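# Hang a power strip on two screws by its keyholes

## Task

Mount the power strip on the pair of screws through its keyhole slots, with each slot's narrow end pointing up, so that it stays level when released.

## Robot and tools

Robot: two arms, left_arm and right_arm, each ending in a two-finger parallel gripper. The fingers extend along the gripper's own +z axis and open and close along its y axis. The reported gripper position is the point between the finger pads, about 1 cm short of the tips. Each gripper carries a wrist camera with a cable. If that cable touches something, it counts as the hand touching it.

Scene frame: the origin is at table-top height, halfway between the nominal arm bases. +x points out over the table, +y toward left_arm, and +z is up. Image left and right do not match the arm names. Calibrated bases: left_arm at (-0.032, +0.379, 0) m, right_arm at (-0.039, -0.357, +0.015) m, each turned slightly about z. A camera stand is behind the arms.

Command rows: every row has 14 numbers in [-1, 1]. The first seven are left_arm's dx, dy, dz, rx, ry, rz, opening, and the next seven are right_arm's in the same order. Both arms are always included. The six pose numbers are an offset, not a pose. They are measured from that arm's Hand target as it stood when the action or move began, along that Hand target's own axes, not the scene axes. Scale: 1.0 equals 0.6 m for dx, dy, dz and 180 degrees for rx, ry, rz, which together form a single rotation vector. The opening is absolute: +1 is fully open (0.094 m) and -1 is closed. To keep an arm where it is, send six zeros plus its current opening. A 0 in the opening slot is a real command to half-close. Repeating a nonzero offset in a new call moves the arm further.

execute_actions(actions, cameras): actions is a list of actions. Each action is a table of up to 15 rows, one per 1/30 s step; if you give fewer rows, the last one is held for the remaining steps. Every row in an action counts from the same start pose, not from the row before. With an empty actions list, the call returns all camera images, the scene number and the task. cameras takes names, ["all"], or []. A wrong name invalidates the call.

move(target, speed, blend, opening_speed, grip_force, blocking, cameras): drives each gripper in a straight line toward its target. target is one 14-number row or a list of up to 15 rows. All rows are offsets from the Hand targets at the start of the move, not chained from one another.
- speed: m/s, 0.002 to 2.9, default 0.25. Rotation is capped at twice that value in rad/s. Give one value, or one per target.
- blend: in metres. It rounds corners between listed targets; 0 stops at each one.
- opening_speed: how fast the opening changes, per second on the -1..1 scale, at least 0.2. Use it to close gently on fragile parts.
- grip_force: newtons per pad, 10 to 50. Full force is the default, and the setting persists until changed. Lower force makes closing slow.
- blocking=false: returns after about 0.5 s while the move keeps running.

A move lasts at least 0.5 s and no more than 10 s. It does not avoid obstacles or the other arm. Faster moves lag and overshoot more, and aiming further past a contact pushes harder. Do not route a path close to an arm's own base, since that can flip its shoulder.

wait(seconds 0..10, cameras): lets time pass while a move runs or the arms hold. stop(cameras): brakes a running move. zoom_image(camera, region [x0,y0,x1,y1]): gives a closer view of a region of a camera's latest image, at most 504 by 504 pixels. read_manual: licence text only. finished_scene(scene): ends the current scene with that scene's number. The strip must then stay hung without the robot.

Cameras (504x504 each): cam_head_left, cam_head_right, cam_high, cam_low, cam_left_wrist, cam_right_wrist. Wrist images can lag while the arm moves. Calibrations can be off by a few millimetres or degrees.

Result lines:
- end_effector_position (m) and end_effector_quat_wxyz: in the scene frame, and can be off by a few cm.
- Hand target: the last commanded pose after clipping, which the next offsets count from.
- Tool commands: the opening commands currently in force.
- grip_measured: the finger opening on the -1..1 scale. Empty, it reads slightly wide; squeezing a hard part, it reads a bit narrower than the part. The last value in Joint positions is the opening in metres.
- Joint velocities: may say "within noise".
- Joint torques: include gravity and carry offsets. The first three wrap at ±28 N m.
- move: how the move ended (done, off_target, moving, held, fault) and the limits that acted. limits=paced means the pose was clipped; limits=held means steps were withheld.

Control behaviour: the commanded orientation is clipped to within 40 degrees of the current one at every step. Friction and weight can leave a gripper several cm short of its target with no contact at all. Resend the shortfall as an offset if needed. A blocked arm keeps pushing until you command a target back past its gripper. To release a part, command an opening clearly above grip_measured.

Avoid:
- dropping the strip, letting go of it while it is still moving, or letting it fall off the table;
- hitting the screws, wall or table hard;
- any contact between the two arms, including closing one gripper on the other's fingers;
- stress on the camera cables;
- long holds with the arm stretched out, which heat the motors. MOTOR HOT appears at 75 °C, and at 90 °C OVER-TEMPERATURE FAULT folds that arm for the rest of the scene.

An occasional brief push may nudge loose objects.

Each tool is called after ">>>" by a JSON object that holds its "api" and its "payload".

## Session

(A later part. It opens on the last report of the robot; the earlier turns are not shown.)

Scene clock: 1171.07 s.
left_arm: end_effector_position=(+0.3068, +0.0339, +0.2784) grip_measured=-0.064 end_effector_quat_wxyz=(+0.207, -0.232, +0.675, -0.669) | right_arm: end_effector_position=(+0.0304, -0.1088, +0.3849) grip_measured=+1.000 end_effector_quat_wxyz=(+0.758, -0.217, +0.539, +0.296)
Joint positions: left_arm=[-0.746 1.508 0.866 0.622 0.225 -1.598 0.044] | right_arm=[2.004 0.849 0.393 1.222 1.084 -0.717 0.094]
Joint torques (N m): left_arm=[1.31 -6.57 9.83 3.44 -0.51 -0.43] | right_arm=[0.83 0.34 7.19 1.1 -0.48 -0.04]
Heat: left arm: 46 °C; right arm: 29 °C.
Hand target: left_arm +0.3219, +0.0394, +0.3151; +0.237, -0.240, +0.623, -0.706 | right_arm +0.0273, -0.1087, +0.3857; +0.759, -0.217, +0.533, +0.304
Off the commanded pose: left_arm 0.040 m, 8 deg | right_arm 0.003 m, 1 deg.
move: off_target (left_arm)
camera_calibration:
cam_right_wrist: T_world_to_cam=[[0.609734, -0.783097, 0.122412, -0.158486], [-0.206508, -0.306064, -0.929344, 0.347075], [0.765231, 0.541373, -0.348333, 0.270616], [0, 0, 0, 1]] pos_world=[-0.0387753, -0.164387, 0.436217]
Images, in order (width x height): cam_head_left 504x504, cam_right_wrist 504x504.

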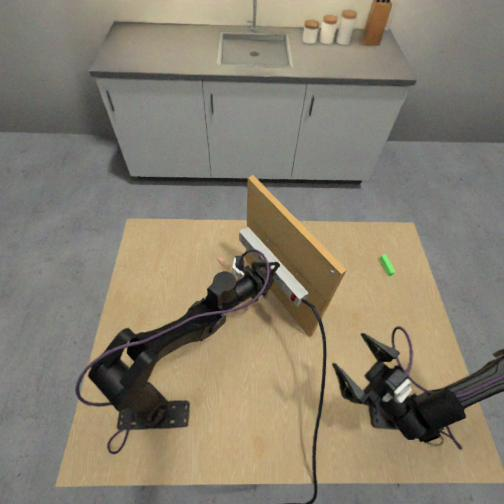

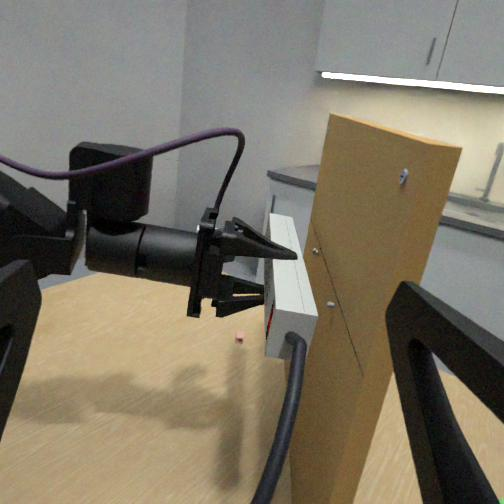

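>>> {"api": "move", "payload": {"target": [[-0.0065,-0.05,0.0,0,0.0065,0.001,-0.8,0,0,0,0,0,0,1],[-0.0065,-0.006,0.02,0,0.0065,0.001,-0.8,0,0,0,0,0,0,1]], "speed": 0.12, "cameras": ["cam_right_wrist","cam_head_left"]}}

>>> {"api": "zoom_image", "payload": {"camera": "cam_right_wrist", "region": [200, 180, 400, 380]}}

>>> {"api": "zoom_image", "payload": {"camera": "cam_head_left", "region": [230, 210, 320, 300]}}

Scene clock: 1193.83 s.
left_arm: end_effector_position=(+0.3187, +0.0303, +0.2818) grip_measured=-0.064 end_effector_quat_wxyz=(+0.200, -0.230, +0.674, -0.673) | right_arm: end_effector_position=(+0.0304, -0.1088, +0.3849) grip_measured=+1.000 end_effector_quat_wxyz=(+0.758, -0.217, +0.539, +0.296)
Joint positions: left_arm=[-0.722 1.551 0.916 0.619 0.263 -1.605 0.044] | right_arm=[2.004 0.849 0.393 1.222 1.084 -0.717 0.094]
Joint torques (N m): left_arm=[0.46 -6.82 10.52 3.34 -0.51 -0.38] | right_arm=[0.83 0.34 7.19 1.1 -0.48 -0.04]
Heat: left arm: 53 °C; right arm: 29 °C.
Hand target: left_arm +0.3324, +0.0331, +0.3198; +0.231, -0.232, +0.625, -0.708 | right_arm +0.0273, -0.1087, +0.3857; +0.759, -0.217, +0.533, +0.304
Off the commanded pose: left_arm 0.040 m, 8 deg | right_arm 0.003 m, 1 deg.
move: off_target (left_arm)
camera_calibration:
cam_right_wrist: T_world_to_cam=[[0.609734, -0.783097, 0.122412, -0.158486], [-0.206508, -0.306064, -0.929344, 0.347075], [0.765231, 0.541373, -0.348333, 0.270616], [0, 0, 0, 1]] pos_world=[-0.0387753, -0.164387, 0.436217]
Images, in order (width x height): cam_head_left 504x504, cam_right_wrist 504x504.

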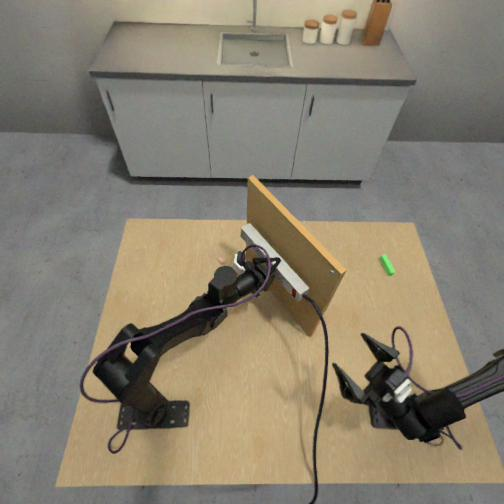

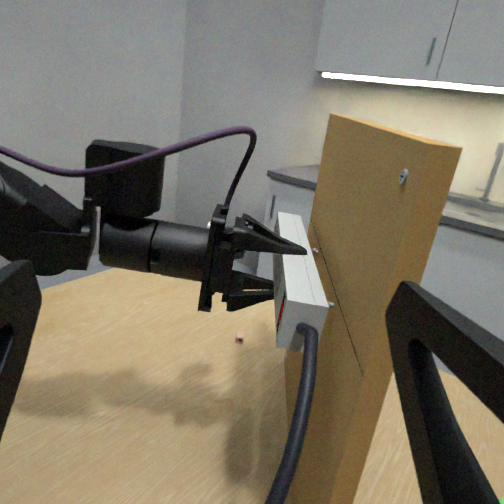

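Scaled by 2.520 from the camera's 504x504 image, which has a finer 720x720 frame.

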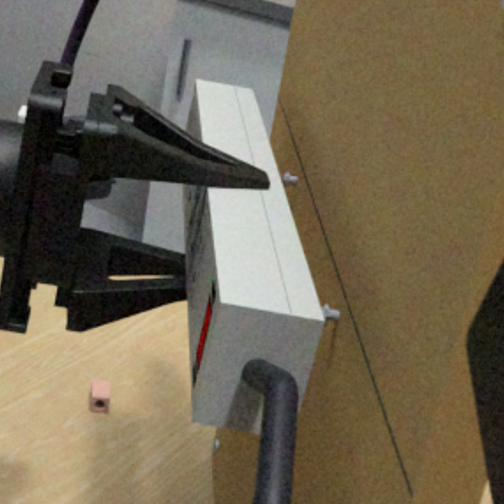

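Scaled by 5.600 from the camera's 504x504 image, which has a finer 720x720 frame.

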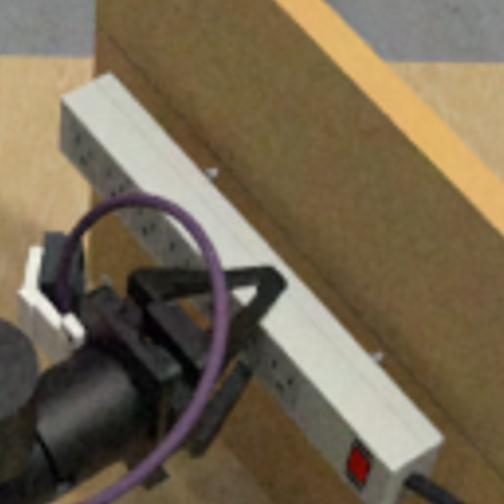

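>>> {"api": "move", "payload": {"target": [[0.0035,-0.03,-0.01,0,0.0025,0.0065,-0.8,0,0,0,0,0,0,1],[0.0035,0.005,0.006,0,0.0025,0.0065,-0.8,0,0,0,0,0,0,1]], "speed": 0.12, "cameras": ["cam_right_wrist","cam_head_left"]}}

>>> {"api": "zoom_image", "payload": {"camera": "cam_right_wrist", "region": [200, 180, 400, 380]}}

>>> {"api": "zoom_image", "payload": {"camera": "cam_head_left", "region": [230, 210, 320, 300]}}

Scene clock: 1209.53 s.
left_arm: end_effector_position=(+0.3206, +0.0288, +0.2781) grip_measured=-0.064 end_effector_quat_wxyz=(+0.201, -0.229, +0.675, -0.672) | right_arm: end_effector_position=(+0.0304, -0.1088, +0.3849) grip_measured=+1.000 end_effector_quat_wxyz=(+0.758, -0.217, +0.539, +0.296)
Joint positions: left_arm=[-0.722 1.566 0.916 0.632 0.263 -1.602 0.044] | right_arm=[2.004 0.849 0.393 1.222 1.084 -0.717 0.094]
Joint torques (N m): left_arm=[-0.17 -7.17 10.92 3.32 -0.47 -0.14] | right_arm=[0.83 0.34 7.19 1.11 -0.48 -0.04]
Heat: left arm: 53 °C; right arm: 29 °C.
Hand target: left_arm +0.3331, +0.0287, +0.3173; +0.236, -0.223, +0.629, -0.707 | right_arm +0.0273, -0.1087, +0.3857; +0.759, -0.217, +0.533, +0.304
Off the commanded pose: left_arm 0.041 m, 8 deg | right_arm 0.003 m, 1 deg.
move: off_target (left_arm)
camera_calibration:
cam_right_wrist: T_world_to_cam=[[0.609734, -0.783097, 0.122412, -0.158486], [-0.206508, -0.306064, -0.929344, 0.347075], [0.765231, 0.541373, -0.348333, 0.270616], [0, 0, 0, 1]] pos_world=[-0.0387753, -0.164387, 0.436217]
Images, in order (width x height): cam_head_left 504x504, cam_right_wrist 504x504.

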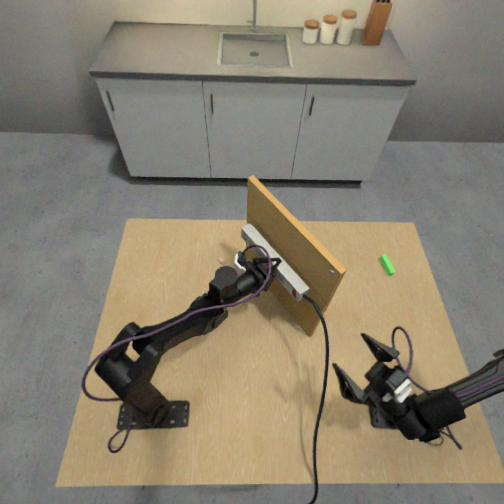

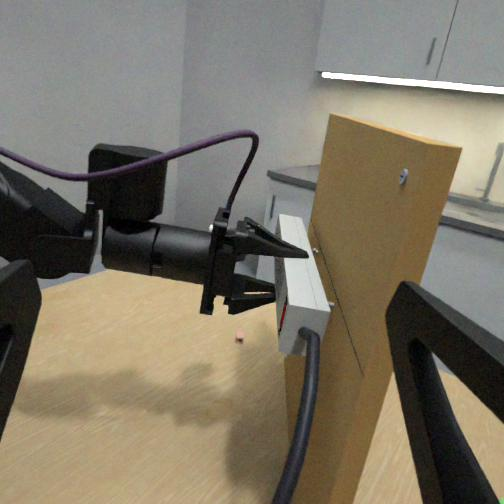

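Scaled by 2.520 from the camera's 504x504 image, which has a finer 720x720 frame.

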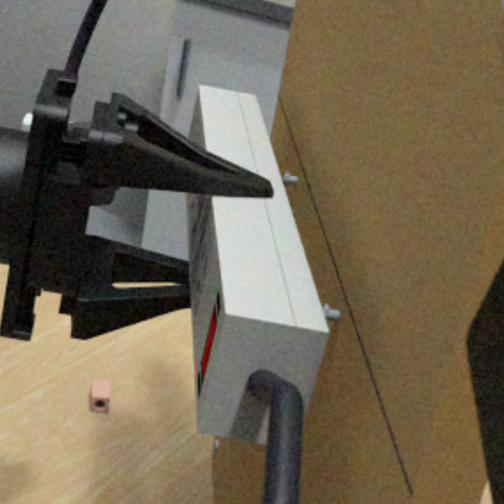

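Scaled by 5.600 from the camera's 504x504 image, which has a finer 720x720 frame.

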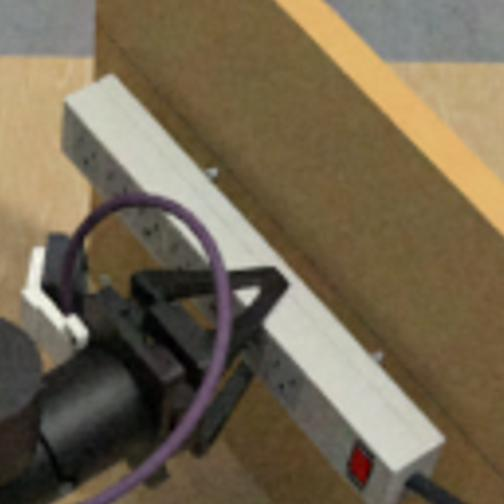

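>>> {"api": "move", "payload": {"target": [[0.006,-0.03,-0.01,0,0.008,0.012,-0.8,0,0,0,0,0,0,1],[0.006,0.005,0.006,0,0.008,0.012,-0.8,0,0,0,0,0,0,1]], "speed": 0.12, "cameras": ["cam_right_wrist","cam_head_left"]}}

>>> {"api": "zoom_image", "payload": {"camera": "cam_right_wrist", "region": [200, 180, 400, 380]}}

>>> {"api": "zoom_image", "payload": {"camera": "cam_head_left", "region": [230, 210, 320, 300]}}

Scene clock: 1225.13 s.
left_arm: end_effector_position=(+0.3233, +0.0252, +0.2775) grip_measured=-0.064 end_effector_quat_wxyz=(+0.212, -0.214, +0.678, -0.671) | right_arm: end_effector_position=(+0.0304, -0.1088, +0.3849) grip_measured=+1.000 end_effector_quat_wxyz=(+0.758, -0.217, +0.539, +0.296)
Joint positions: left_arm=[-0.722 1.587 0.928 0.648 0.27 -1.568 0.044] | right_arm=[2.004 0.849 0.393 1.222 1.084 -0.717 0.094]
Joint torques (N m): left_arm=[0.06 -7.16 10.85 3.28 -0.29 -0.1] | right_arm=[0.83 0.32 7.19 1.11 -0.48 -0.04]
Heat: left arm: 56 °C; right arm: 29 °C.
Hand target: left_arm +0.3326, +0.0234, +0.3149; +0.242, -0.202, +0.635, -0.705 | right_arm +0.0273, -0.1087, +0.3857; +0.759, -0.217, +0.533, +0.304
Off the commanded pose: left_arm 0.038 m, 7 deg | right_arm 0.003 m, 1 deg.
move: off_target (left_arm)
camera_calibration:
cam_right_wrist: T_world_to_cam=[[0.609734, -0.783097, 0.122412, -0.158486], [-0.206508, -0.306064, -0.929344, 0.347075], [0.765231, 0.541373, -0.348333, 0.270616], [0, 0, 0, 1]] pos_world=[-0.0387753, -0.164387, 0.436217]
Images, in order (width x height): cam_head_left 504x504, cam_right_wrist 504x504.

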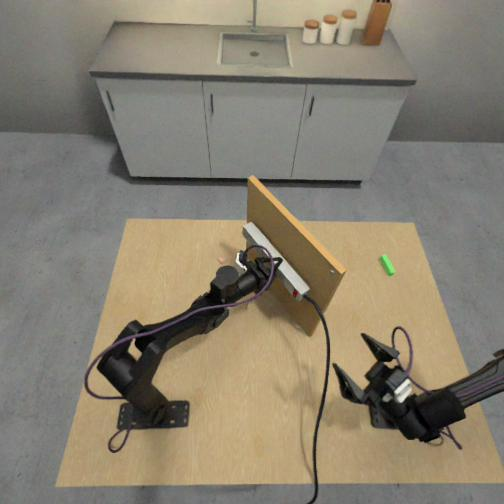

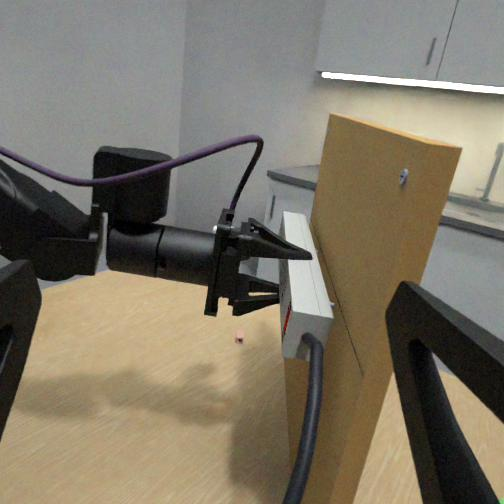

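Scaled by 2.520 from the camera's 504x504 image, which has a finer 720x720 frame.

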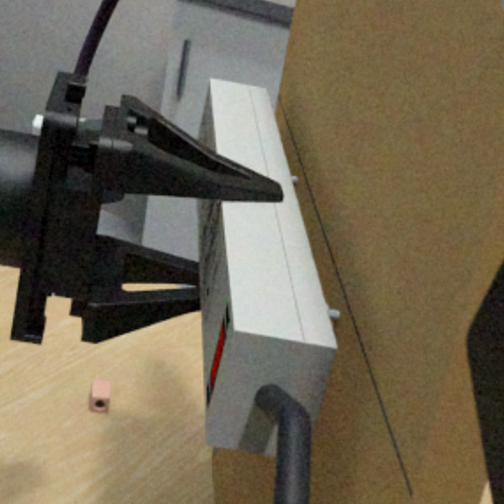

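Scaled by 5.600 from the camera's 504x504 image, which has a finer 720x720 frame.

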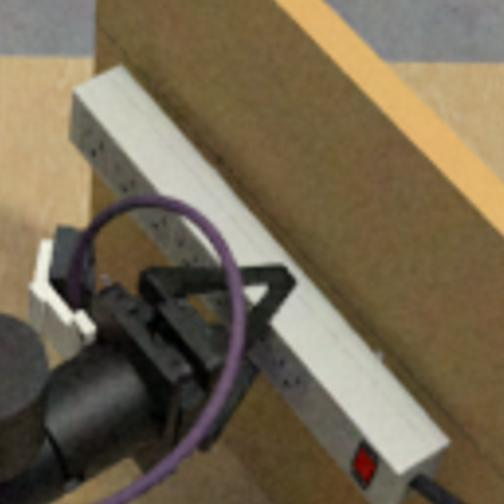

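>>> {"api": "move", "payload": {"target": [[0.003,0.004,0.0,0,0.0,-0.006,-0.8,0,0,0,0,0,0,1],[0.003,0.004,0.022,0,0.0,-0.006,-0.8,0,0,0,0,0,0,1]], "speed": 0.1, "cameras": ["cam_right_wrist","cam_head_left"]}}

>>> {"api": "zoom_image", "payload": {"camera": "cam_right_wrist", "region": [200, 180, 400, 380]}}

>>> {"api": "zoom_image", "payload": {"camera": "cam_head_left", "region": [230, 210, 320, 300]}}

Scene clock: 1241.80 s.
left_arm: end_effector_position=(+0.3256, +0.0155, +0.2749) grip_measured=-0.064 end_effector_quat_wxyz=(+0.207, -0.211, +0.678, -0.673) | right_arm: end_effector_position=(+0.0304, -0.1088, +0.3849) grip_measured=+1.000 end_effector_quat_wxyz=(+0.758, -0.217, +0.539, +0.296)
Joint positions: left_arm=[-0.734 1.623 0.953 0.661 0.268 -1.571 0.044] | right_arm=[2.004 0.849 0.393 1.222 1.084 -0.717 0.094]
Joint torques (N m): left_arm=[-0.23 -6.58 12.62 3.15 -0.4 -0.34] | right_arm=[0.83 0.34 7.17 1.1 -0.48 -0.04]
Heat: left arm: 58 °C; right arm: 29 °C.
Hand target: left_arm +0.3392, +0.0115, +0.3137; +0.235, -0.208, +0.634, -0.707 | right_arm +0.0273, -0.1087, +0.3857; +0.759, -0.217, +0.533, +0.304
Off the commanded pose: left_arm 0.041 m, 7 deg | right_arm 0.003 m, 1 deg.
move: off_target (left_arm)
camera_calibration:
cam_right_wrist: T_world_to_cam=[[0.609734, -0.783097, 0.122412, -0.158486], [-0.206508, -0.306064, -0.929344, 0.347075], [0.765231, 0.541373, -0.348333, 0.270616], [0, 0, 0, 1]] pos_world=[-0.0387753, -0.164387, 0.436217]
Images, in order (width x height): cam_head_left 504x504, cam_right_wrist 504x504.

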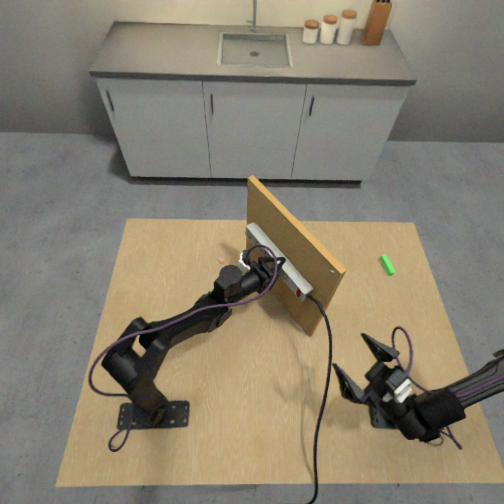

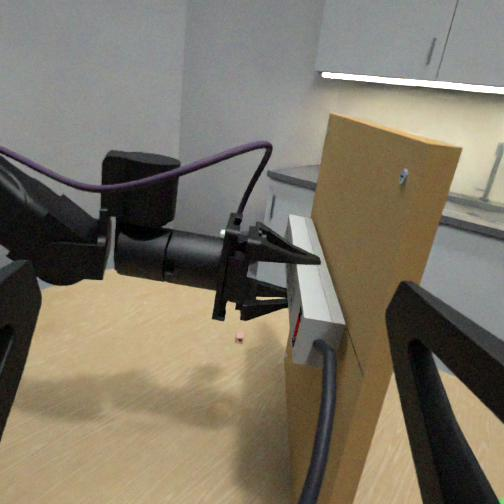

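Scaled by 2.520 from the camera's 504x504 image, which has a finer 720x720 frame.

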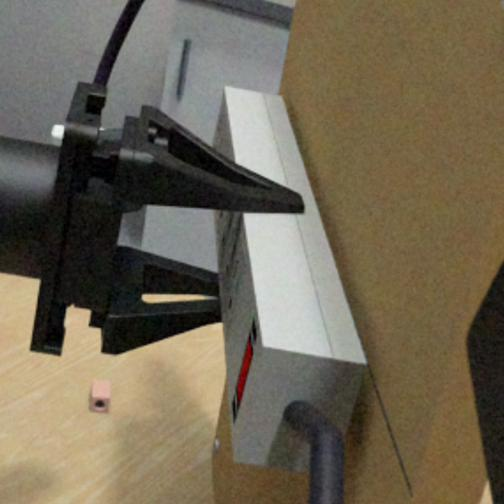

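Scaled by 5.600 from the camera's 504x504 image, which has a finer 720x720 frame.

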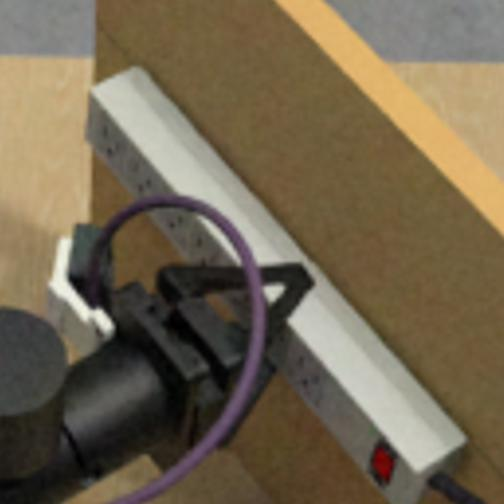

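>>> {"api": "move", "payload": {"target": [[0.002,-0.02,-0.045,0,0.0,-0.013,-0.8,0,0,0,0,0,0,1],[0.003,-0.006,-0.02,0,0.0,-0.009,-0.8,0,0,0,0,0,0,1],[0.003,-0.006,0.002,0,0.0,-0.009,-0.8,0,0,0,0,0,0,1]], "speed": 0.1, "cameras": ["cam_right_wrist","cam_head_left"]}}

>>> {"api": "zoom_image", "payload": {"camera": "cam_right_wrist", "region": [200, 180, 400, 380]}}

>>> {"api": "zoom_image", "payload": {"camera": "cam_head_left", "region": [230, 210, 320, 300]}}

Scene clock: 1257.83 s.
left_arm: end_effector_position=(+0.3233, +0.0139, +0.2776) grip_measured=-0.064 end_effector_quat_wxyz=(+0.195, -0.223, +0.676, -0.675) | right_arm: end_effector_position=(+0.0304, -0.1088, +0.3849) grip_measured=+1.000 end_effector_quat_wxyz=(+0.758, -0.217, +0.539, +0.296)
Joint positions: left_arm=[-0.741 1.615 0.96 0.642 0.262 -1.605 0.044] | right_arm=[2.004 0.849 0.393 1.222 1.084 -0.717 0.094]
Joint torques (N m): left_arm=[0.03 -6.46 12.68 3.23 -0.43 -0.23] | right_arm=[0.83 0.34 7.17 1.1 -0.48 -0.04]
Heat: left arm: 56 °C; right arm: 29 °C.
Hand target: left_arm +0.3382, +0.0098, +0.3174; +0.225, -0.217, +0.631, -0.710 | right_arm +0.0273, -0.1087, +0.3857; +0.759, -0.217, +0.533, +0.304
Off the commanded pose: left_arm 0.043 m, 7 deg | right_arm 0.003 m, 1 deg.
move: off_target (left_arm)
camera_calibration:
cam_right_wrist: T_world_to_cam=[[0.609734, -0.783097, 0.122412, -0.158486], [-0.206508, -0.306064, -0.929344, 0.347075], [0.765231, 0.541373, -0.348333, 0.270616], [0, 0, 0, 1]] pos_world=[-0.0387753, -0.164387, 0.436217]
Images, in order (width x height): cam_head_left 504x504, cam_right_wrist 504x504.

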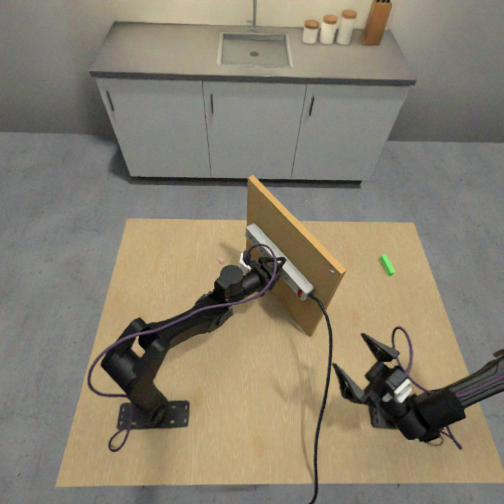

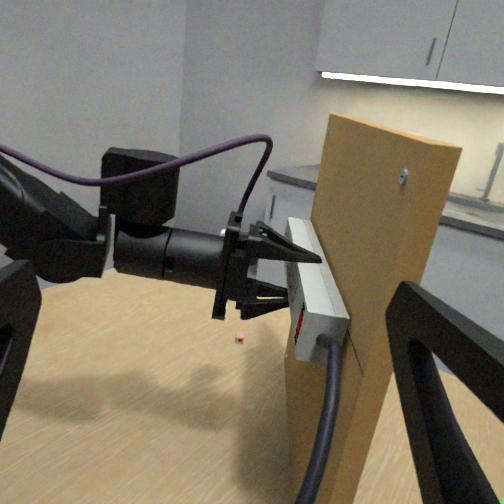

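Scaled by 2.520 from the camera's 504x504 image, which has a finer 720x720 frame.

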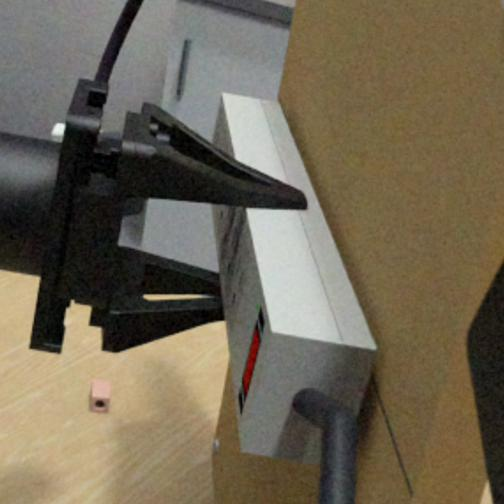

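Scaled by 5.600 from the camera's 504x504 image, which has a finer 720x720 frame.

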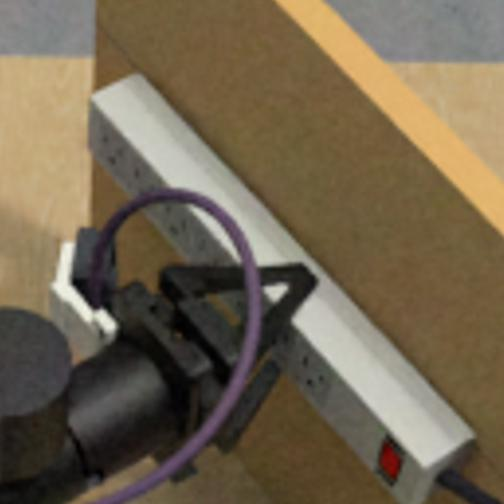

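>>> {"api": "move", "payload": {"target": [[0.0,-0.012,-0.02,0,0.003,0.012,-0.8,0,0,0,0,0,0,1],[0.0,-0.008,0.004,0,0.006,0.01,-0.8,0,0,0,0,0,0,1]], "speed": 0.1, "cameras": ["cam_right_wrist","cam_head_left"]}}

>>> {"api": "zoom_image", "payload": {"camera": "cam_right_wrist", "region": [200, 180, 400, 380]}}

>>> {"api": "zoom_image", "payload": {"camera": "cam_head_left", "region": [230, 210, 320, 300]}}

Scene clock: 1270.67 s.
left_arm: end_effector_position=(+0.3234, +0.0128, +0.2781) grip_measured=-0.064 end_effector_quat_wxyz=(+0.200, -0.213, +0.681, -0.671) | right_arm: end_effector_position=(+0.0304, -0.1088, +0.3849) grip_measured=+1.000 end_effector_quat_wxyz=(+0.758, -0.217, +0.539, +0.296)
Joint positions: left_arm=[-0.74 1.616 0.971 0.625 0.271 -1.579 0.044] | right_arm=[2.004 0.849 0.393 1.222 1.084 -0.717 0.094]
Joint torques (N m): left_arm=[0.66 -6.43 13.63 3.21 -0.19 -0.11] | right_arm=[0.83 0.34 7.17 1.11 -0.48 -0.04]
Heat: left arm: 55 °C; right arm: 29 °C.
Hand target: left_arm +0.3393, +0.0084, +0.3225; +0.230, -0.200, +0.636, -0.709 | right_arm +0.0273, -0.1087, +0.3857; +0.759, -0.217, +0.533, +0.304
Off the commanded pose: left_arm 0.047 m, 8 deg | right_arm 0.003 m, 1 deg.
move: off_target (left_arm)
camera_calibration:
cam_right_wrist: T_world_to_cam=[[0.609734, -0.783097, 0.122412, -0.158486], [-0.206508, -0.306064, -0.929344, 0.347075], [0.765231, 0.541373, -0.348333, 0.270616], [0, 0, 0, 1]] pos_world=[-0.0387753, -0.164387, 0.436217]
Images, in order (width x height): cam_head_left 504x504, cam_right_wrist 504x504.

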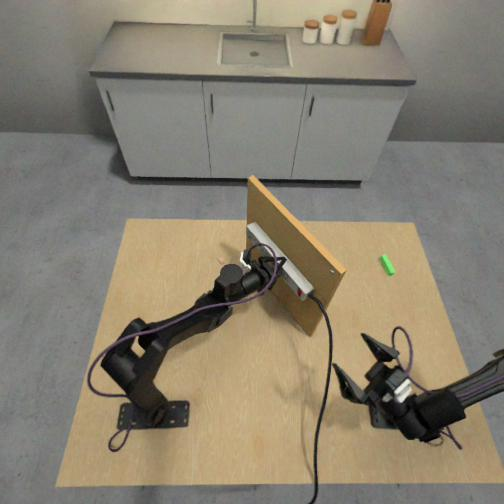

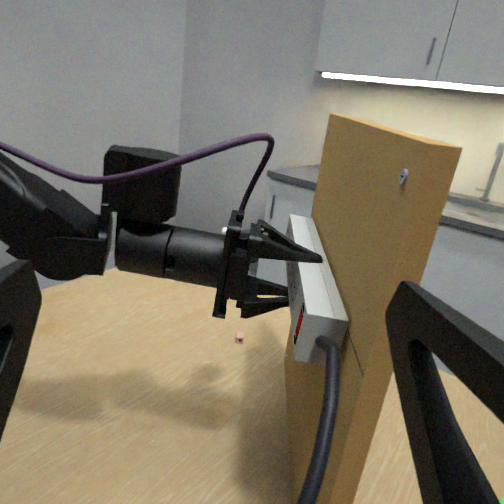

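Scaled by 2.520 from the camera's 504x504 image, which has a finer 720x720 frame.

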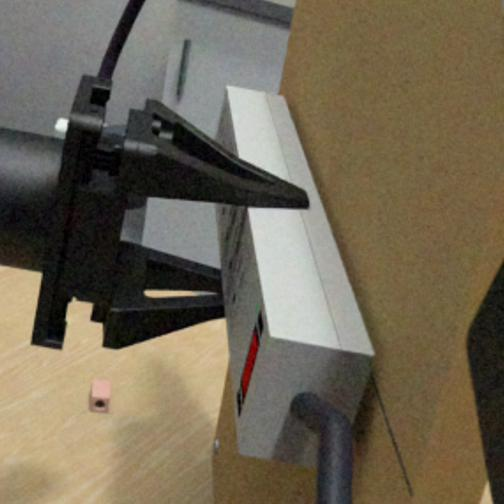

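Scaled by 5.600 from the camera's 504x504 image, which has a finer 720x720 frame.

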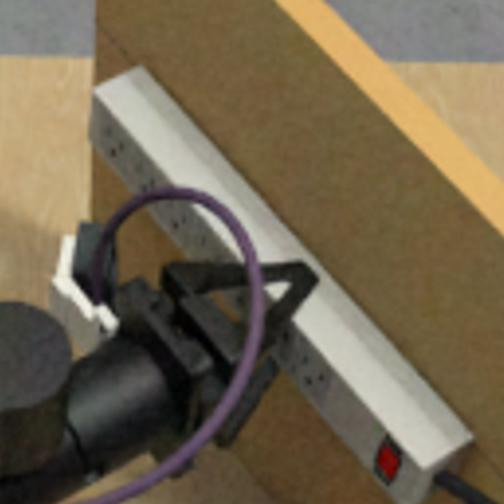

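>>> {"api": "move", "payload": {"target": [[0.0,-0.008,-0.025,0,0.0,-0.008,-0.8,0,0,0,0,0,0,1],[0.0,-0.006,0.0,0,0.002,-0.006,-0.8,0,0,0,0,0,0,1],[0.0,-0.006,0.015,0,0.002,-0.006,-0.8,0,0,0,0,0,0,1]], "speed": 0.1, "cameras": ["cam_right_wrist","cam_head_left"]}}

>>> {"api": "zoom_image", "payload": {"camera": "cam_right_wrist", "region": [200, 180, 400, 380]}}

>>> {"api": "zoom_image", "payload": {"camera": "cam_head_left", "region": [230, 210, 320, 300]}}

Scene clock: 1283.07 s.
left_arm: end_effector_position=(+0.3229, +0.0116, +0.2784) grip_measured=-0.064 end_effector_quat_wxyz=(+0.190, -0.208, +0.688, -0.669) | right_arm: end_effector_position=(+0.0304, -0.1088, +0.3849) grip_measured=+1.000 end_effector_quat_wxyz=(+0.758, -0.217, +0.539, +0.296)
Joint positions: left_arm=[-0.732 1.616 0.987 0.594 0.3 -1.577 0.044] | right_arm=[2.004 0.849 0.393 1.222 1.084 -0.717 0.094]
Joint torques (N m): left_arm=[-0.06 -5.33 15.6 3.32 -0.45 -0.39] | right_arm=[0.81 0.34 7.17 1.1 -0.48 -0.04]
Heat: left arm: 57 °C; right arm: 29 °C.
Hand target: left_arm +0.3442, +0.0014, +0.3273; +0.221, -0.204, +0.635, -0.712 | right_arm +0.0273, -0.1087, +0.3857; +0.759, -0.217, +0.533, +0.304
Off the commanded pose: left_arm 0.054 m, 9 deg | right_arm 0.003 m, 1 deg.
move: off_target (left_arm)
camera_calibration:
cam_right_wrist: T_world_to_cam=[[0.609734, -0.783097, 0.122412, -0.158486], [-0.206508, -0.306064, -0.929344, 0.347075], [0.765231, 0.541373, -0.348333, 0.270616], [0, 0, 0, 1]] pos_world=[-0.0387753, -0.164387, 0.436217]
Images, in order (width x height): cam_head_left 504x504, cam_right_wrist 504x504.

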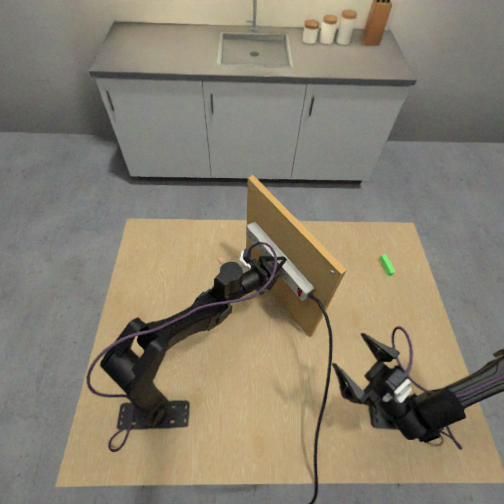

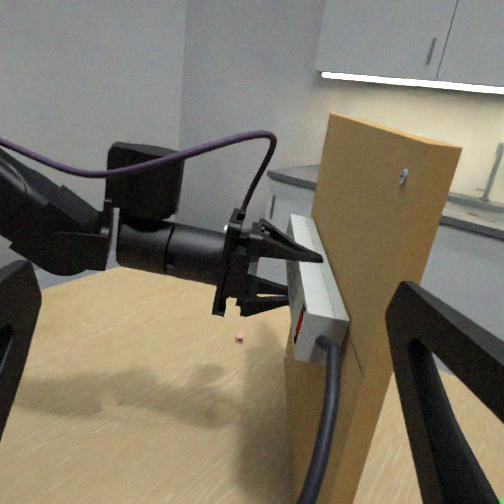

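Scaled by 2.520 from the camera's 504x504 image, which has a finer 720x720 frame.

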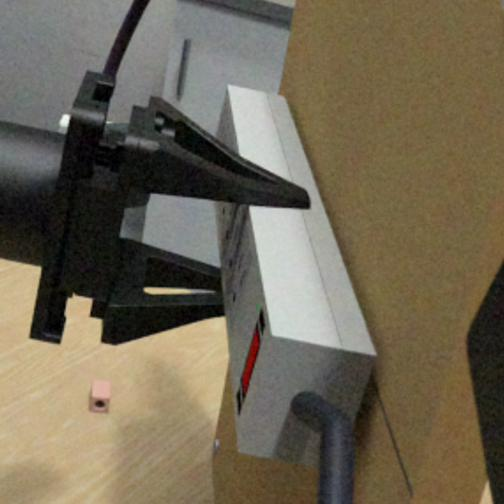

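Scaled by 5.600 from the camera's 504x504 image, which has a finer 720x720 frame.

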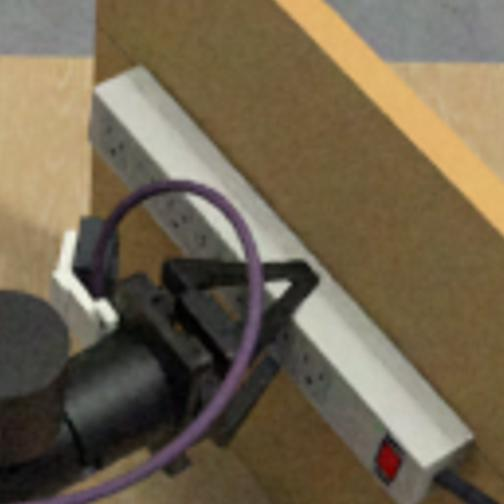

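>>> {"api": "move", "payload": {"target": [[0.0,-0.02,-0.075,0.01,0.0,-0.01,-0.8,0,0,0,0,0,0,1],[0.0,-0.003,-0.035,0.01,0.002,-0.008,-0.8,0,0,0,0,0,0,1],[0.0,-0.003,-0.012,0.01,0.002,-0.008,-0.8,0,0,0,0,0,0,1]], "speed": 0.1, "cameras": ["cam_right_wrist","cam_head_left"]}}

>>> {"api": "zoom_image", "payload": {"camera": "cam_right_wrist", "region": [200, 180, 400, 380]}}

>>> {"api": "zoom_image", "payload": {"camera": "cam_head_left", "region": [230, 210, 320, 300]}}

Scene clock: 1294.97 s.
left_arm: end_effector_position=(+0.3222, +0.0134, +0.2840) grip_measured=-0.064 end_effector_quat_wxyz=(+0.180, -0.211, +0.671, -0.687) | right_arm: end_effector_position=(+0.0304, -0.1088, +0.3849) grip_measured=+1.000 end_effector_quat_wxyz=(+0.758, -0.217, +0.539, +0.296)
Joint positions: left_arm=[-0.725 1.619 0.968 0.661 0.318 -1.622 0.044] | right_arm=[2.004 0.849 0.393 1.222 1.084 -0.717 0.094]
Joint torques (N m): left_arm=[-0.47 -5.78 14.13 3.24 -0.54 -0.33] | right_arm=[0.83 0.34 7.19 1.11 -0.48 -0.04]
Heat: left arm: 57 °C; right arm: 29 °C.
Hand target: left_arm +0.3401, +0.0074, +0.3280; +0.214, -0.206, +0.622, -0.725 | right_arm +0.0273, -0.1087, +0.3857; +0.759, -0.217, +0.533, +0.304
Off the commanded pose: left_arm 0.048 m, 8 deg | right_arm 0.003 m, 1 deg.
move: off_target (left_arm)
camera_calibration:
cam_right_wrist: T_world_to_cam=[[0.609734, -0.783097, 0.122412, -0.158486], [-0.206508, -0.306064, -0.929344, 0.347075], [0.765231, 0.541373, -0.348333, 0.270616], [0, 0, 0, 1]] pos_world=[-0.0387753, -0.164387, 0.436217]
Images, in order (width x height): cam_head_left 504x504, cam_right_wrist 504x504.

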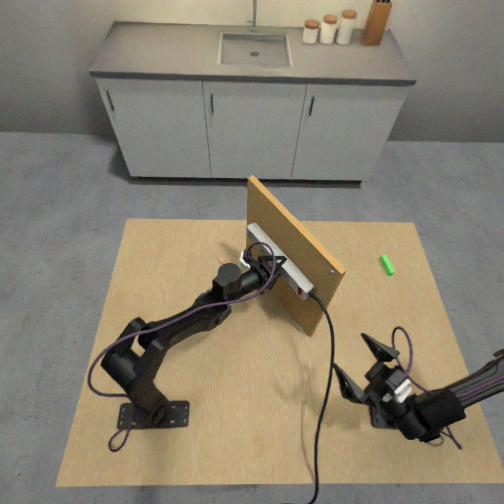

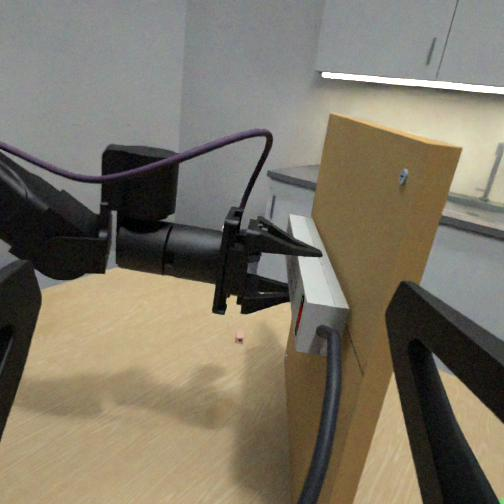

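Scaled by 2.520 from the camera's 504x504 image, which has a finer 720x720 frame.

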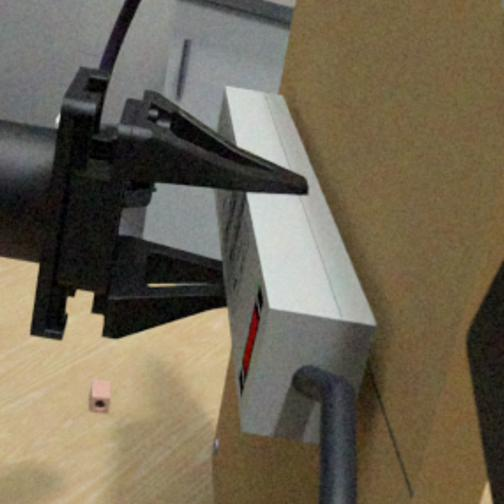

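Scaled by 5.600 from the camera's 504x504 image, which has a finer 720x720 frame.

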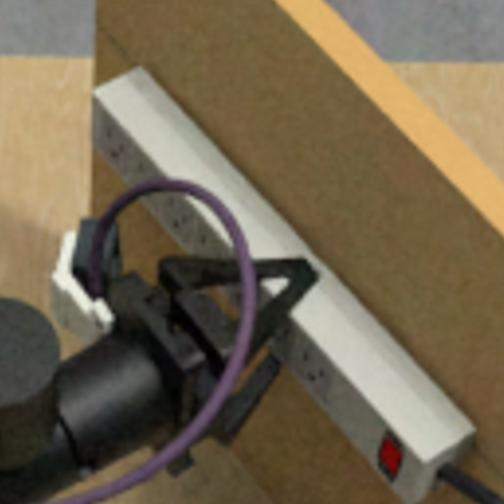

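>>> {"api": "move", "payload": {"target": [[0.0,0.0,-0.055,0.0,0.0,0.009,-0.8,0,0,0,0,0,0,1],[0.0,0.004,-0.02,0.0,0.0,0.009,-0.8,0,0,0,0,0,0,1],[0.0,0.004,0.0,0.0,0.0,0.009,-0.8,0,0,0,0,0,0,1]], "speed": 0.1, "cameras": ["cam_right_wrist","cam_head_left"]}}

>>> {"api": "zoom_image", "payload": {"camera": "cam_right_wrist", "region": [200, 180, 400, 380]}}

>>> {"api": "zoom_image", "payload": {"camera": "cam_head_left", "region": [230, 210, 320, 300]}}

Scene clock: 1305.70 s.
left_arm: end_effector_position=(+0.3227, +0.0142, +0.2874) grip_measured=-0.064 end_effector_quat_wxyz=(+0.190, -0.203, +0.667, -0.692) | right_arm: end_effector_position=(+0.0304, -0.1088, +0.3849) grip_measured=+1.000 end_effector_quat_wxyz=(+0.758, -0.217, +0.539, +0.296)
Joint positions: left_arm=[-0.723 1.621 0.964 0.687 0.317 -1.608 0.044] | right_arm=[2.004 0.849 0.393 1.222 1.084 -0.717 0.094]
Joint torques (N m): left_arm=[-0.47 -5.59 14.15 3.03 -0.55 -0.15] | right_arm=[0.83 0.34 7.19 1.11 -0.48 -0.04]
Heat: left arm: 56 °C; right arm: 29 °C.
Hand target: left_arm +0.3401, +0.0071, +0.3258; +0.224, -0.198, +0.625, -0.722 | right_arm +0.0273, -0.1087, +0.3857; +0.759, -0.217, +0.533, +0.304
Off the commanded pose: left_arm 0.043 m, 7 deg | right_arm 0.003 m, 1 deg.
move: off_target (left_arm)
camera_calibration:
cam_right_wrist: T_world_to_cam=[[0.609734, -0.783097, 0.122412, -0.158486], [-0.206508, -0.306064, -0.929344, 0.347075], [0.765231, 0.541373, -0.348333, 0.270616], [0, 0, 0, 1]] pos_world=[-0.0387753, -0.164387, 0.436217]
Images, in order (width x height): cam_head_left 504x504, cam_right_wrist 504x504.

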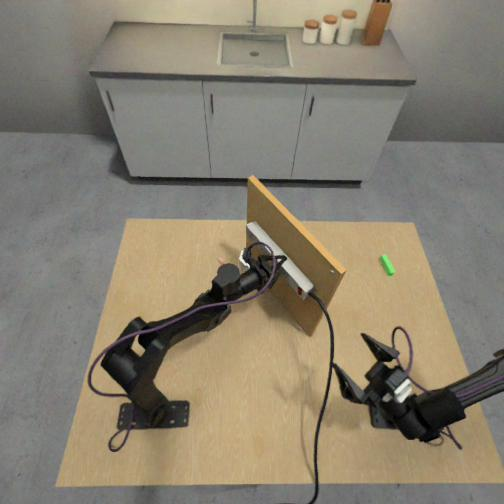

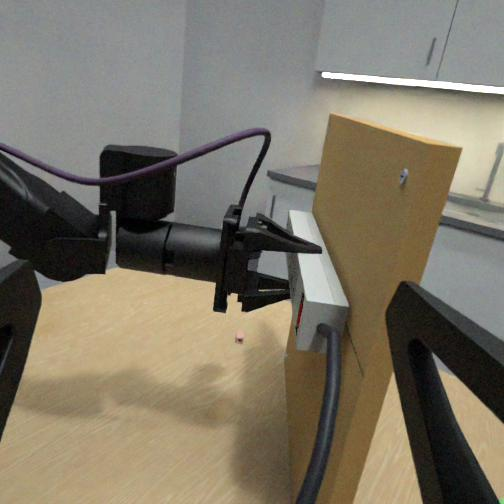

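Scaled by 2.520 from the camera's 504x504 image, which has a finer 720x720 frame.

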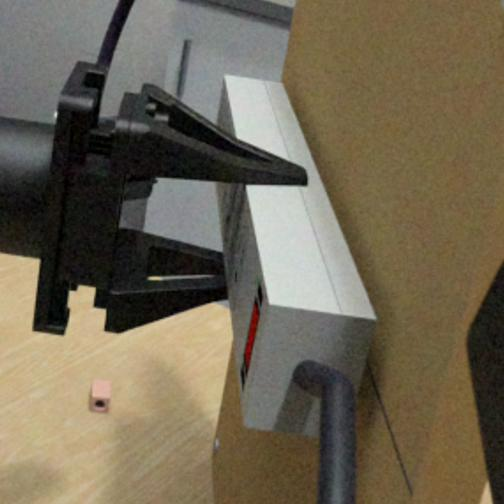

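Scaled by 5.600 from the camera's 504x504 image, which has a finer 720x720 frame.

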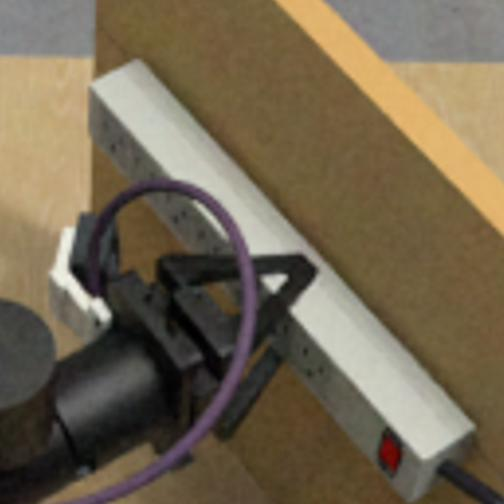

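>>> {"api": "move", "payload": {"target": [[0.0,0.0,-0.055,0.0,0.0,0.006,-0.8,0,0,0,0,0,0,1],[0.0,0.016,-0.03,0.0,0.0,0.006,-0.8,0,0,0,0,0,0,1],[0.0,0.016,0.0,0.0,0.0,0.006,-0.8,0,0,0,0,0,0,1]], "speed": 0.1, "cameras": ["cam_right_wrist","cam_head_left"]}}

>>> {"api": "zoom_image", "payload": {"camera": "cam_right_wrist", "region": [200, 180, 400, 380]}}

>>> {"api": "zoom_image", "payload": {"camera": "cam_head_left", "region": [230, 210, 320, 300]}}

Scene clock: 1316.00 s.
left_arm: end_effector_position=(+0.3272, +0.0094, +0.2797) grip_measured=-0.064 end_effector_quat_wxyz=(+0.197, -0.198, +0.667, -0.691) | right_arm: end_effector_position=(+0.0304, -0.1088, +0.3849) grip_measured=+1.000 end_effector_quat_wxyz=(+0.758, -0.217, +0.539, +0.296)
Joint positions: left_arm=[-0.727 1.659 0.967 0.727 0.31 -1.593 0.044] | right_arm=[2.004 0.849 0.393 1.222 1.084 -0.717 0.094]
Joint torques (N m): left_arm=[-0.18 -6.99 12.48 3.03 -0.46 -0.14] | right_arm=[0.83 0.34 7.17 1.1 -0.48 -0.04]
Heat: left arm: 56 °C; right arm: 29 °C.
Hand target: left_arm +0.3409, +0.0060, +0.3162; +0.231, -0.192, +0.626, -0.720 | right_arm +0.0273, -0.1087, +0.3857; +0.759, -0.217, +0.533, +0.304
Off the commanded pose: left_arm 0.039 m, 7 deg | right_arm 0.003 m, 1 deg.
move: off_target (left_arm)
camera_calibration:
cam_right_wrist: T_world_to_cam=[[0.609734, -0.783097, 0.122412, -0.158486], [-0.206508, -0.306064, -0.929344, 0.347075], [0.765231, 0.541373, -0.348333, 0.270616], [0, 0, 0, 1]] pos_world=[-0.0387753, -0.164387, 0.436217]
Images, in order (width x height): cam_head_left 504x504, cam_right_wrist 504x504.

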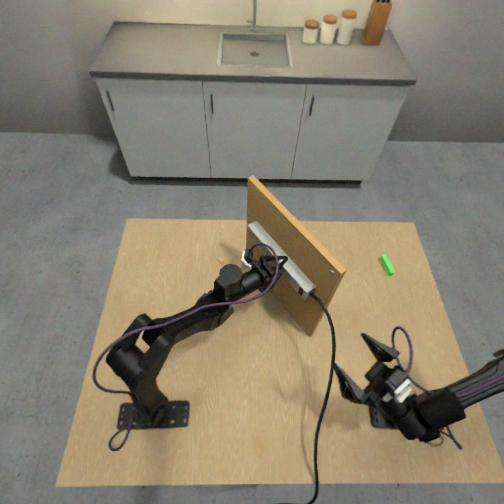

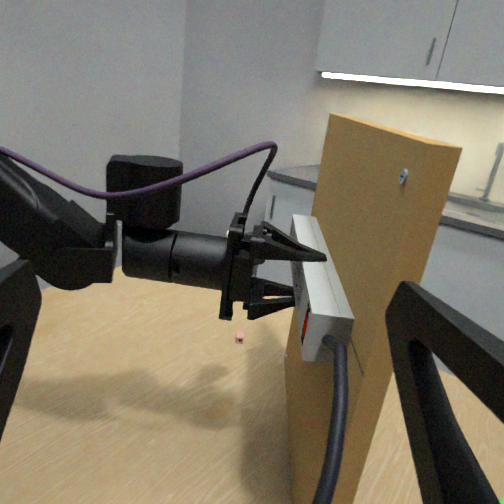

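Scaled by 2.520 from the camera's 504x504 image, which has a finer 720x720 frame.

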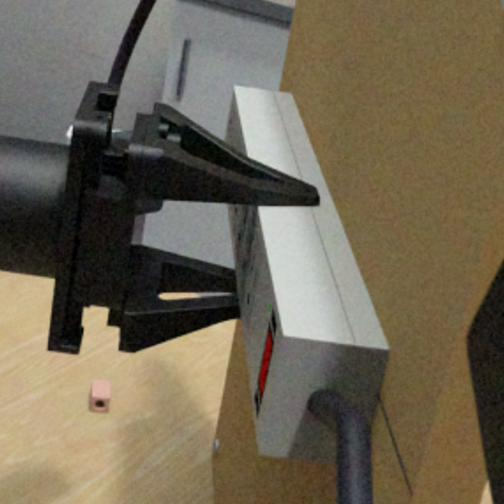

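Scaled by 5.600 from the camera's 504x504 image, which has a finer 720x720 frame.

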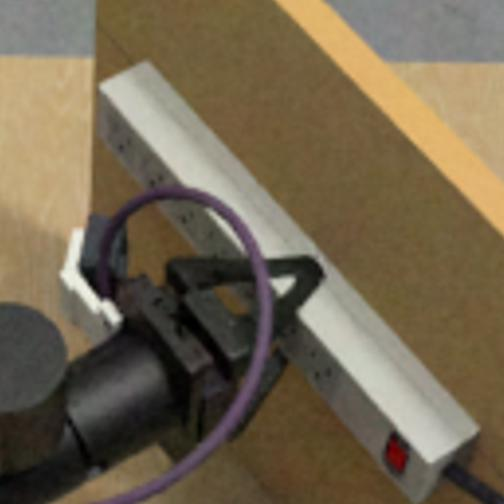

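>>> {"api": "move", "payload": {"target": [[0.0,0.03,-0.006,0.0,0.0,0.0,-0.8,0,0,0,0,0,0,1],[0.0,0.05,-0.008,0.01,0.0,0.0,-0.8,0,0,0,0,0,0,1]], "speed": 0.06, "cameras": ["cam_right_wrist"]}}

>>> {"api": "zoom_image", "payload": {"camera": "cam_right_wrist", "region": [200, 180, 400, 380]}}

Scene clock: 1325.63 s.
left_arm: end_effector_position=(+0.3251, +0.0088, +0.2772) grip_measured=-0.064 end_effector_quat_wxyz=(-0.204, +0.180, -0.637, +0.721) | right_arm: end_effector_position=(+0.0304, -0.1088, +0.3849) grip_measured=+1.000 end_effector_quat_wxyz=(+0.758, -0.217, +0.539, +0.296)
Joint positions: left_arm=[-0.727 1.715 0.914 0.931 0.322 -1.612 0.044] | right_arm=[2.004 0.849 0.393 1.222 1.084 -0.717 0.094]
Joint torques (N m): left_arm=[-0.2 -4.66 10.56 2.74 -0.69 0] | right_arm=[0.83 0.32 7.19 1.1 -0.48 -0.04]
Heat: left arm: 56 °C; right arm: 29 °C.
Hand target: left_arm +0.3410, +0.0066, +0.2858; -0.234, +0.188, -0.615, +0.729 | right_arm +0.0273, -0.1087, +0.3857; +0.759, -0.217, +0.533, +0.304
Off the commanded pose: left_arm 0.018 m, 4 deg | right_arm 0.003 m, 1 deg.
move: off_target (left_arm)
camera_calibration:
cam_right_wrist: T_world_to_cam=[[0.609734, -0.783097, 0.122412, -0.158486], [-0.206508, -0.306064, -0.929344, 0.347075], [0.765231, 0.541373, -0.348333, 0.270616], [0, 0, 0, 1]] pos_world=[-0.0387753, -0.164387, 0.436217]
Images, in order (width x height): cam_right_wrist 504x504.

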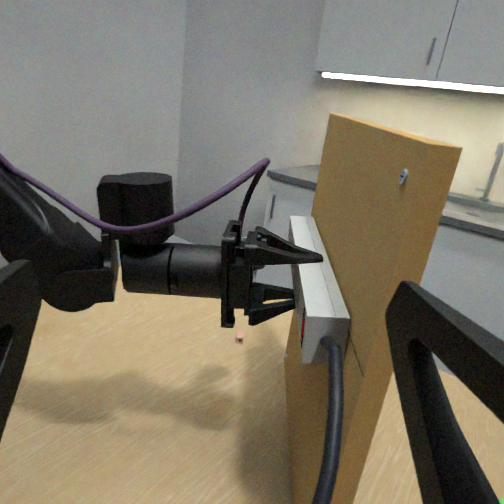

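Scaled by 2.520 from the camera's 504x504 image, which has a finer 720x720 frame.

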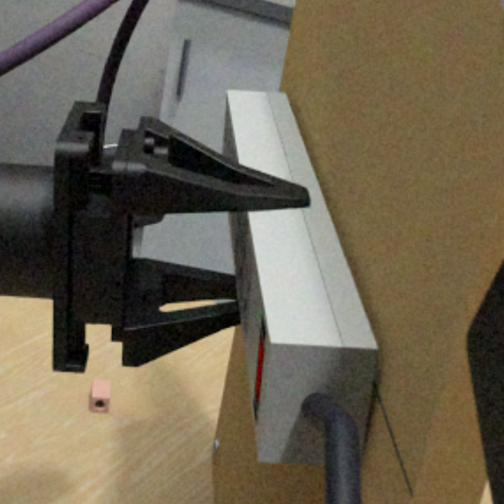

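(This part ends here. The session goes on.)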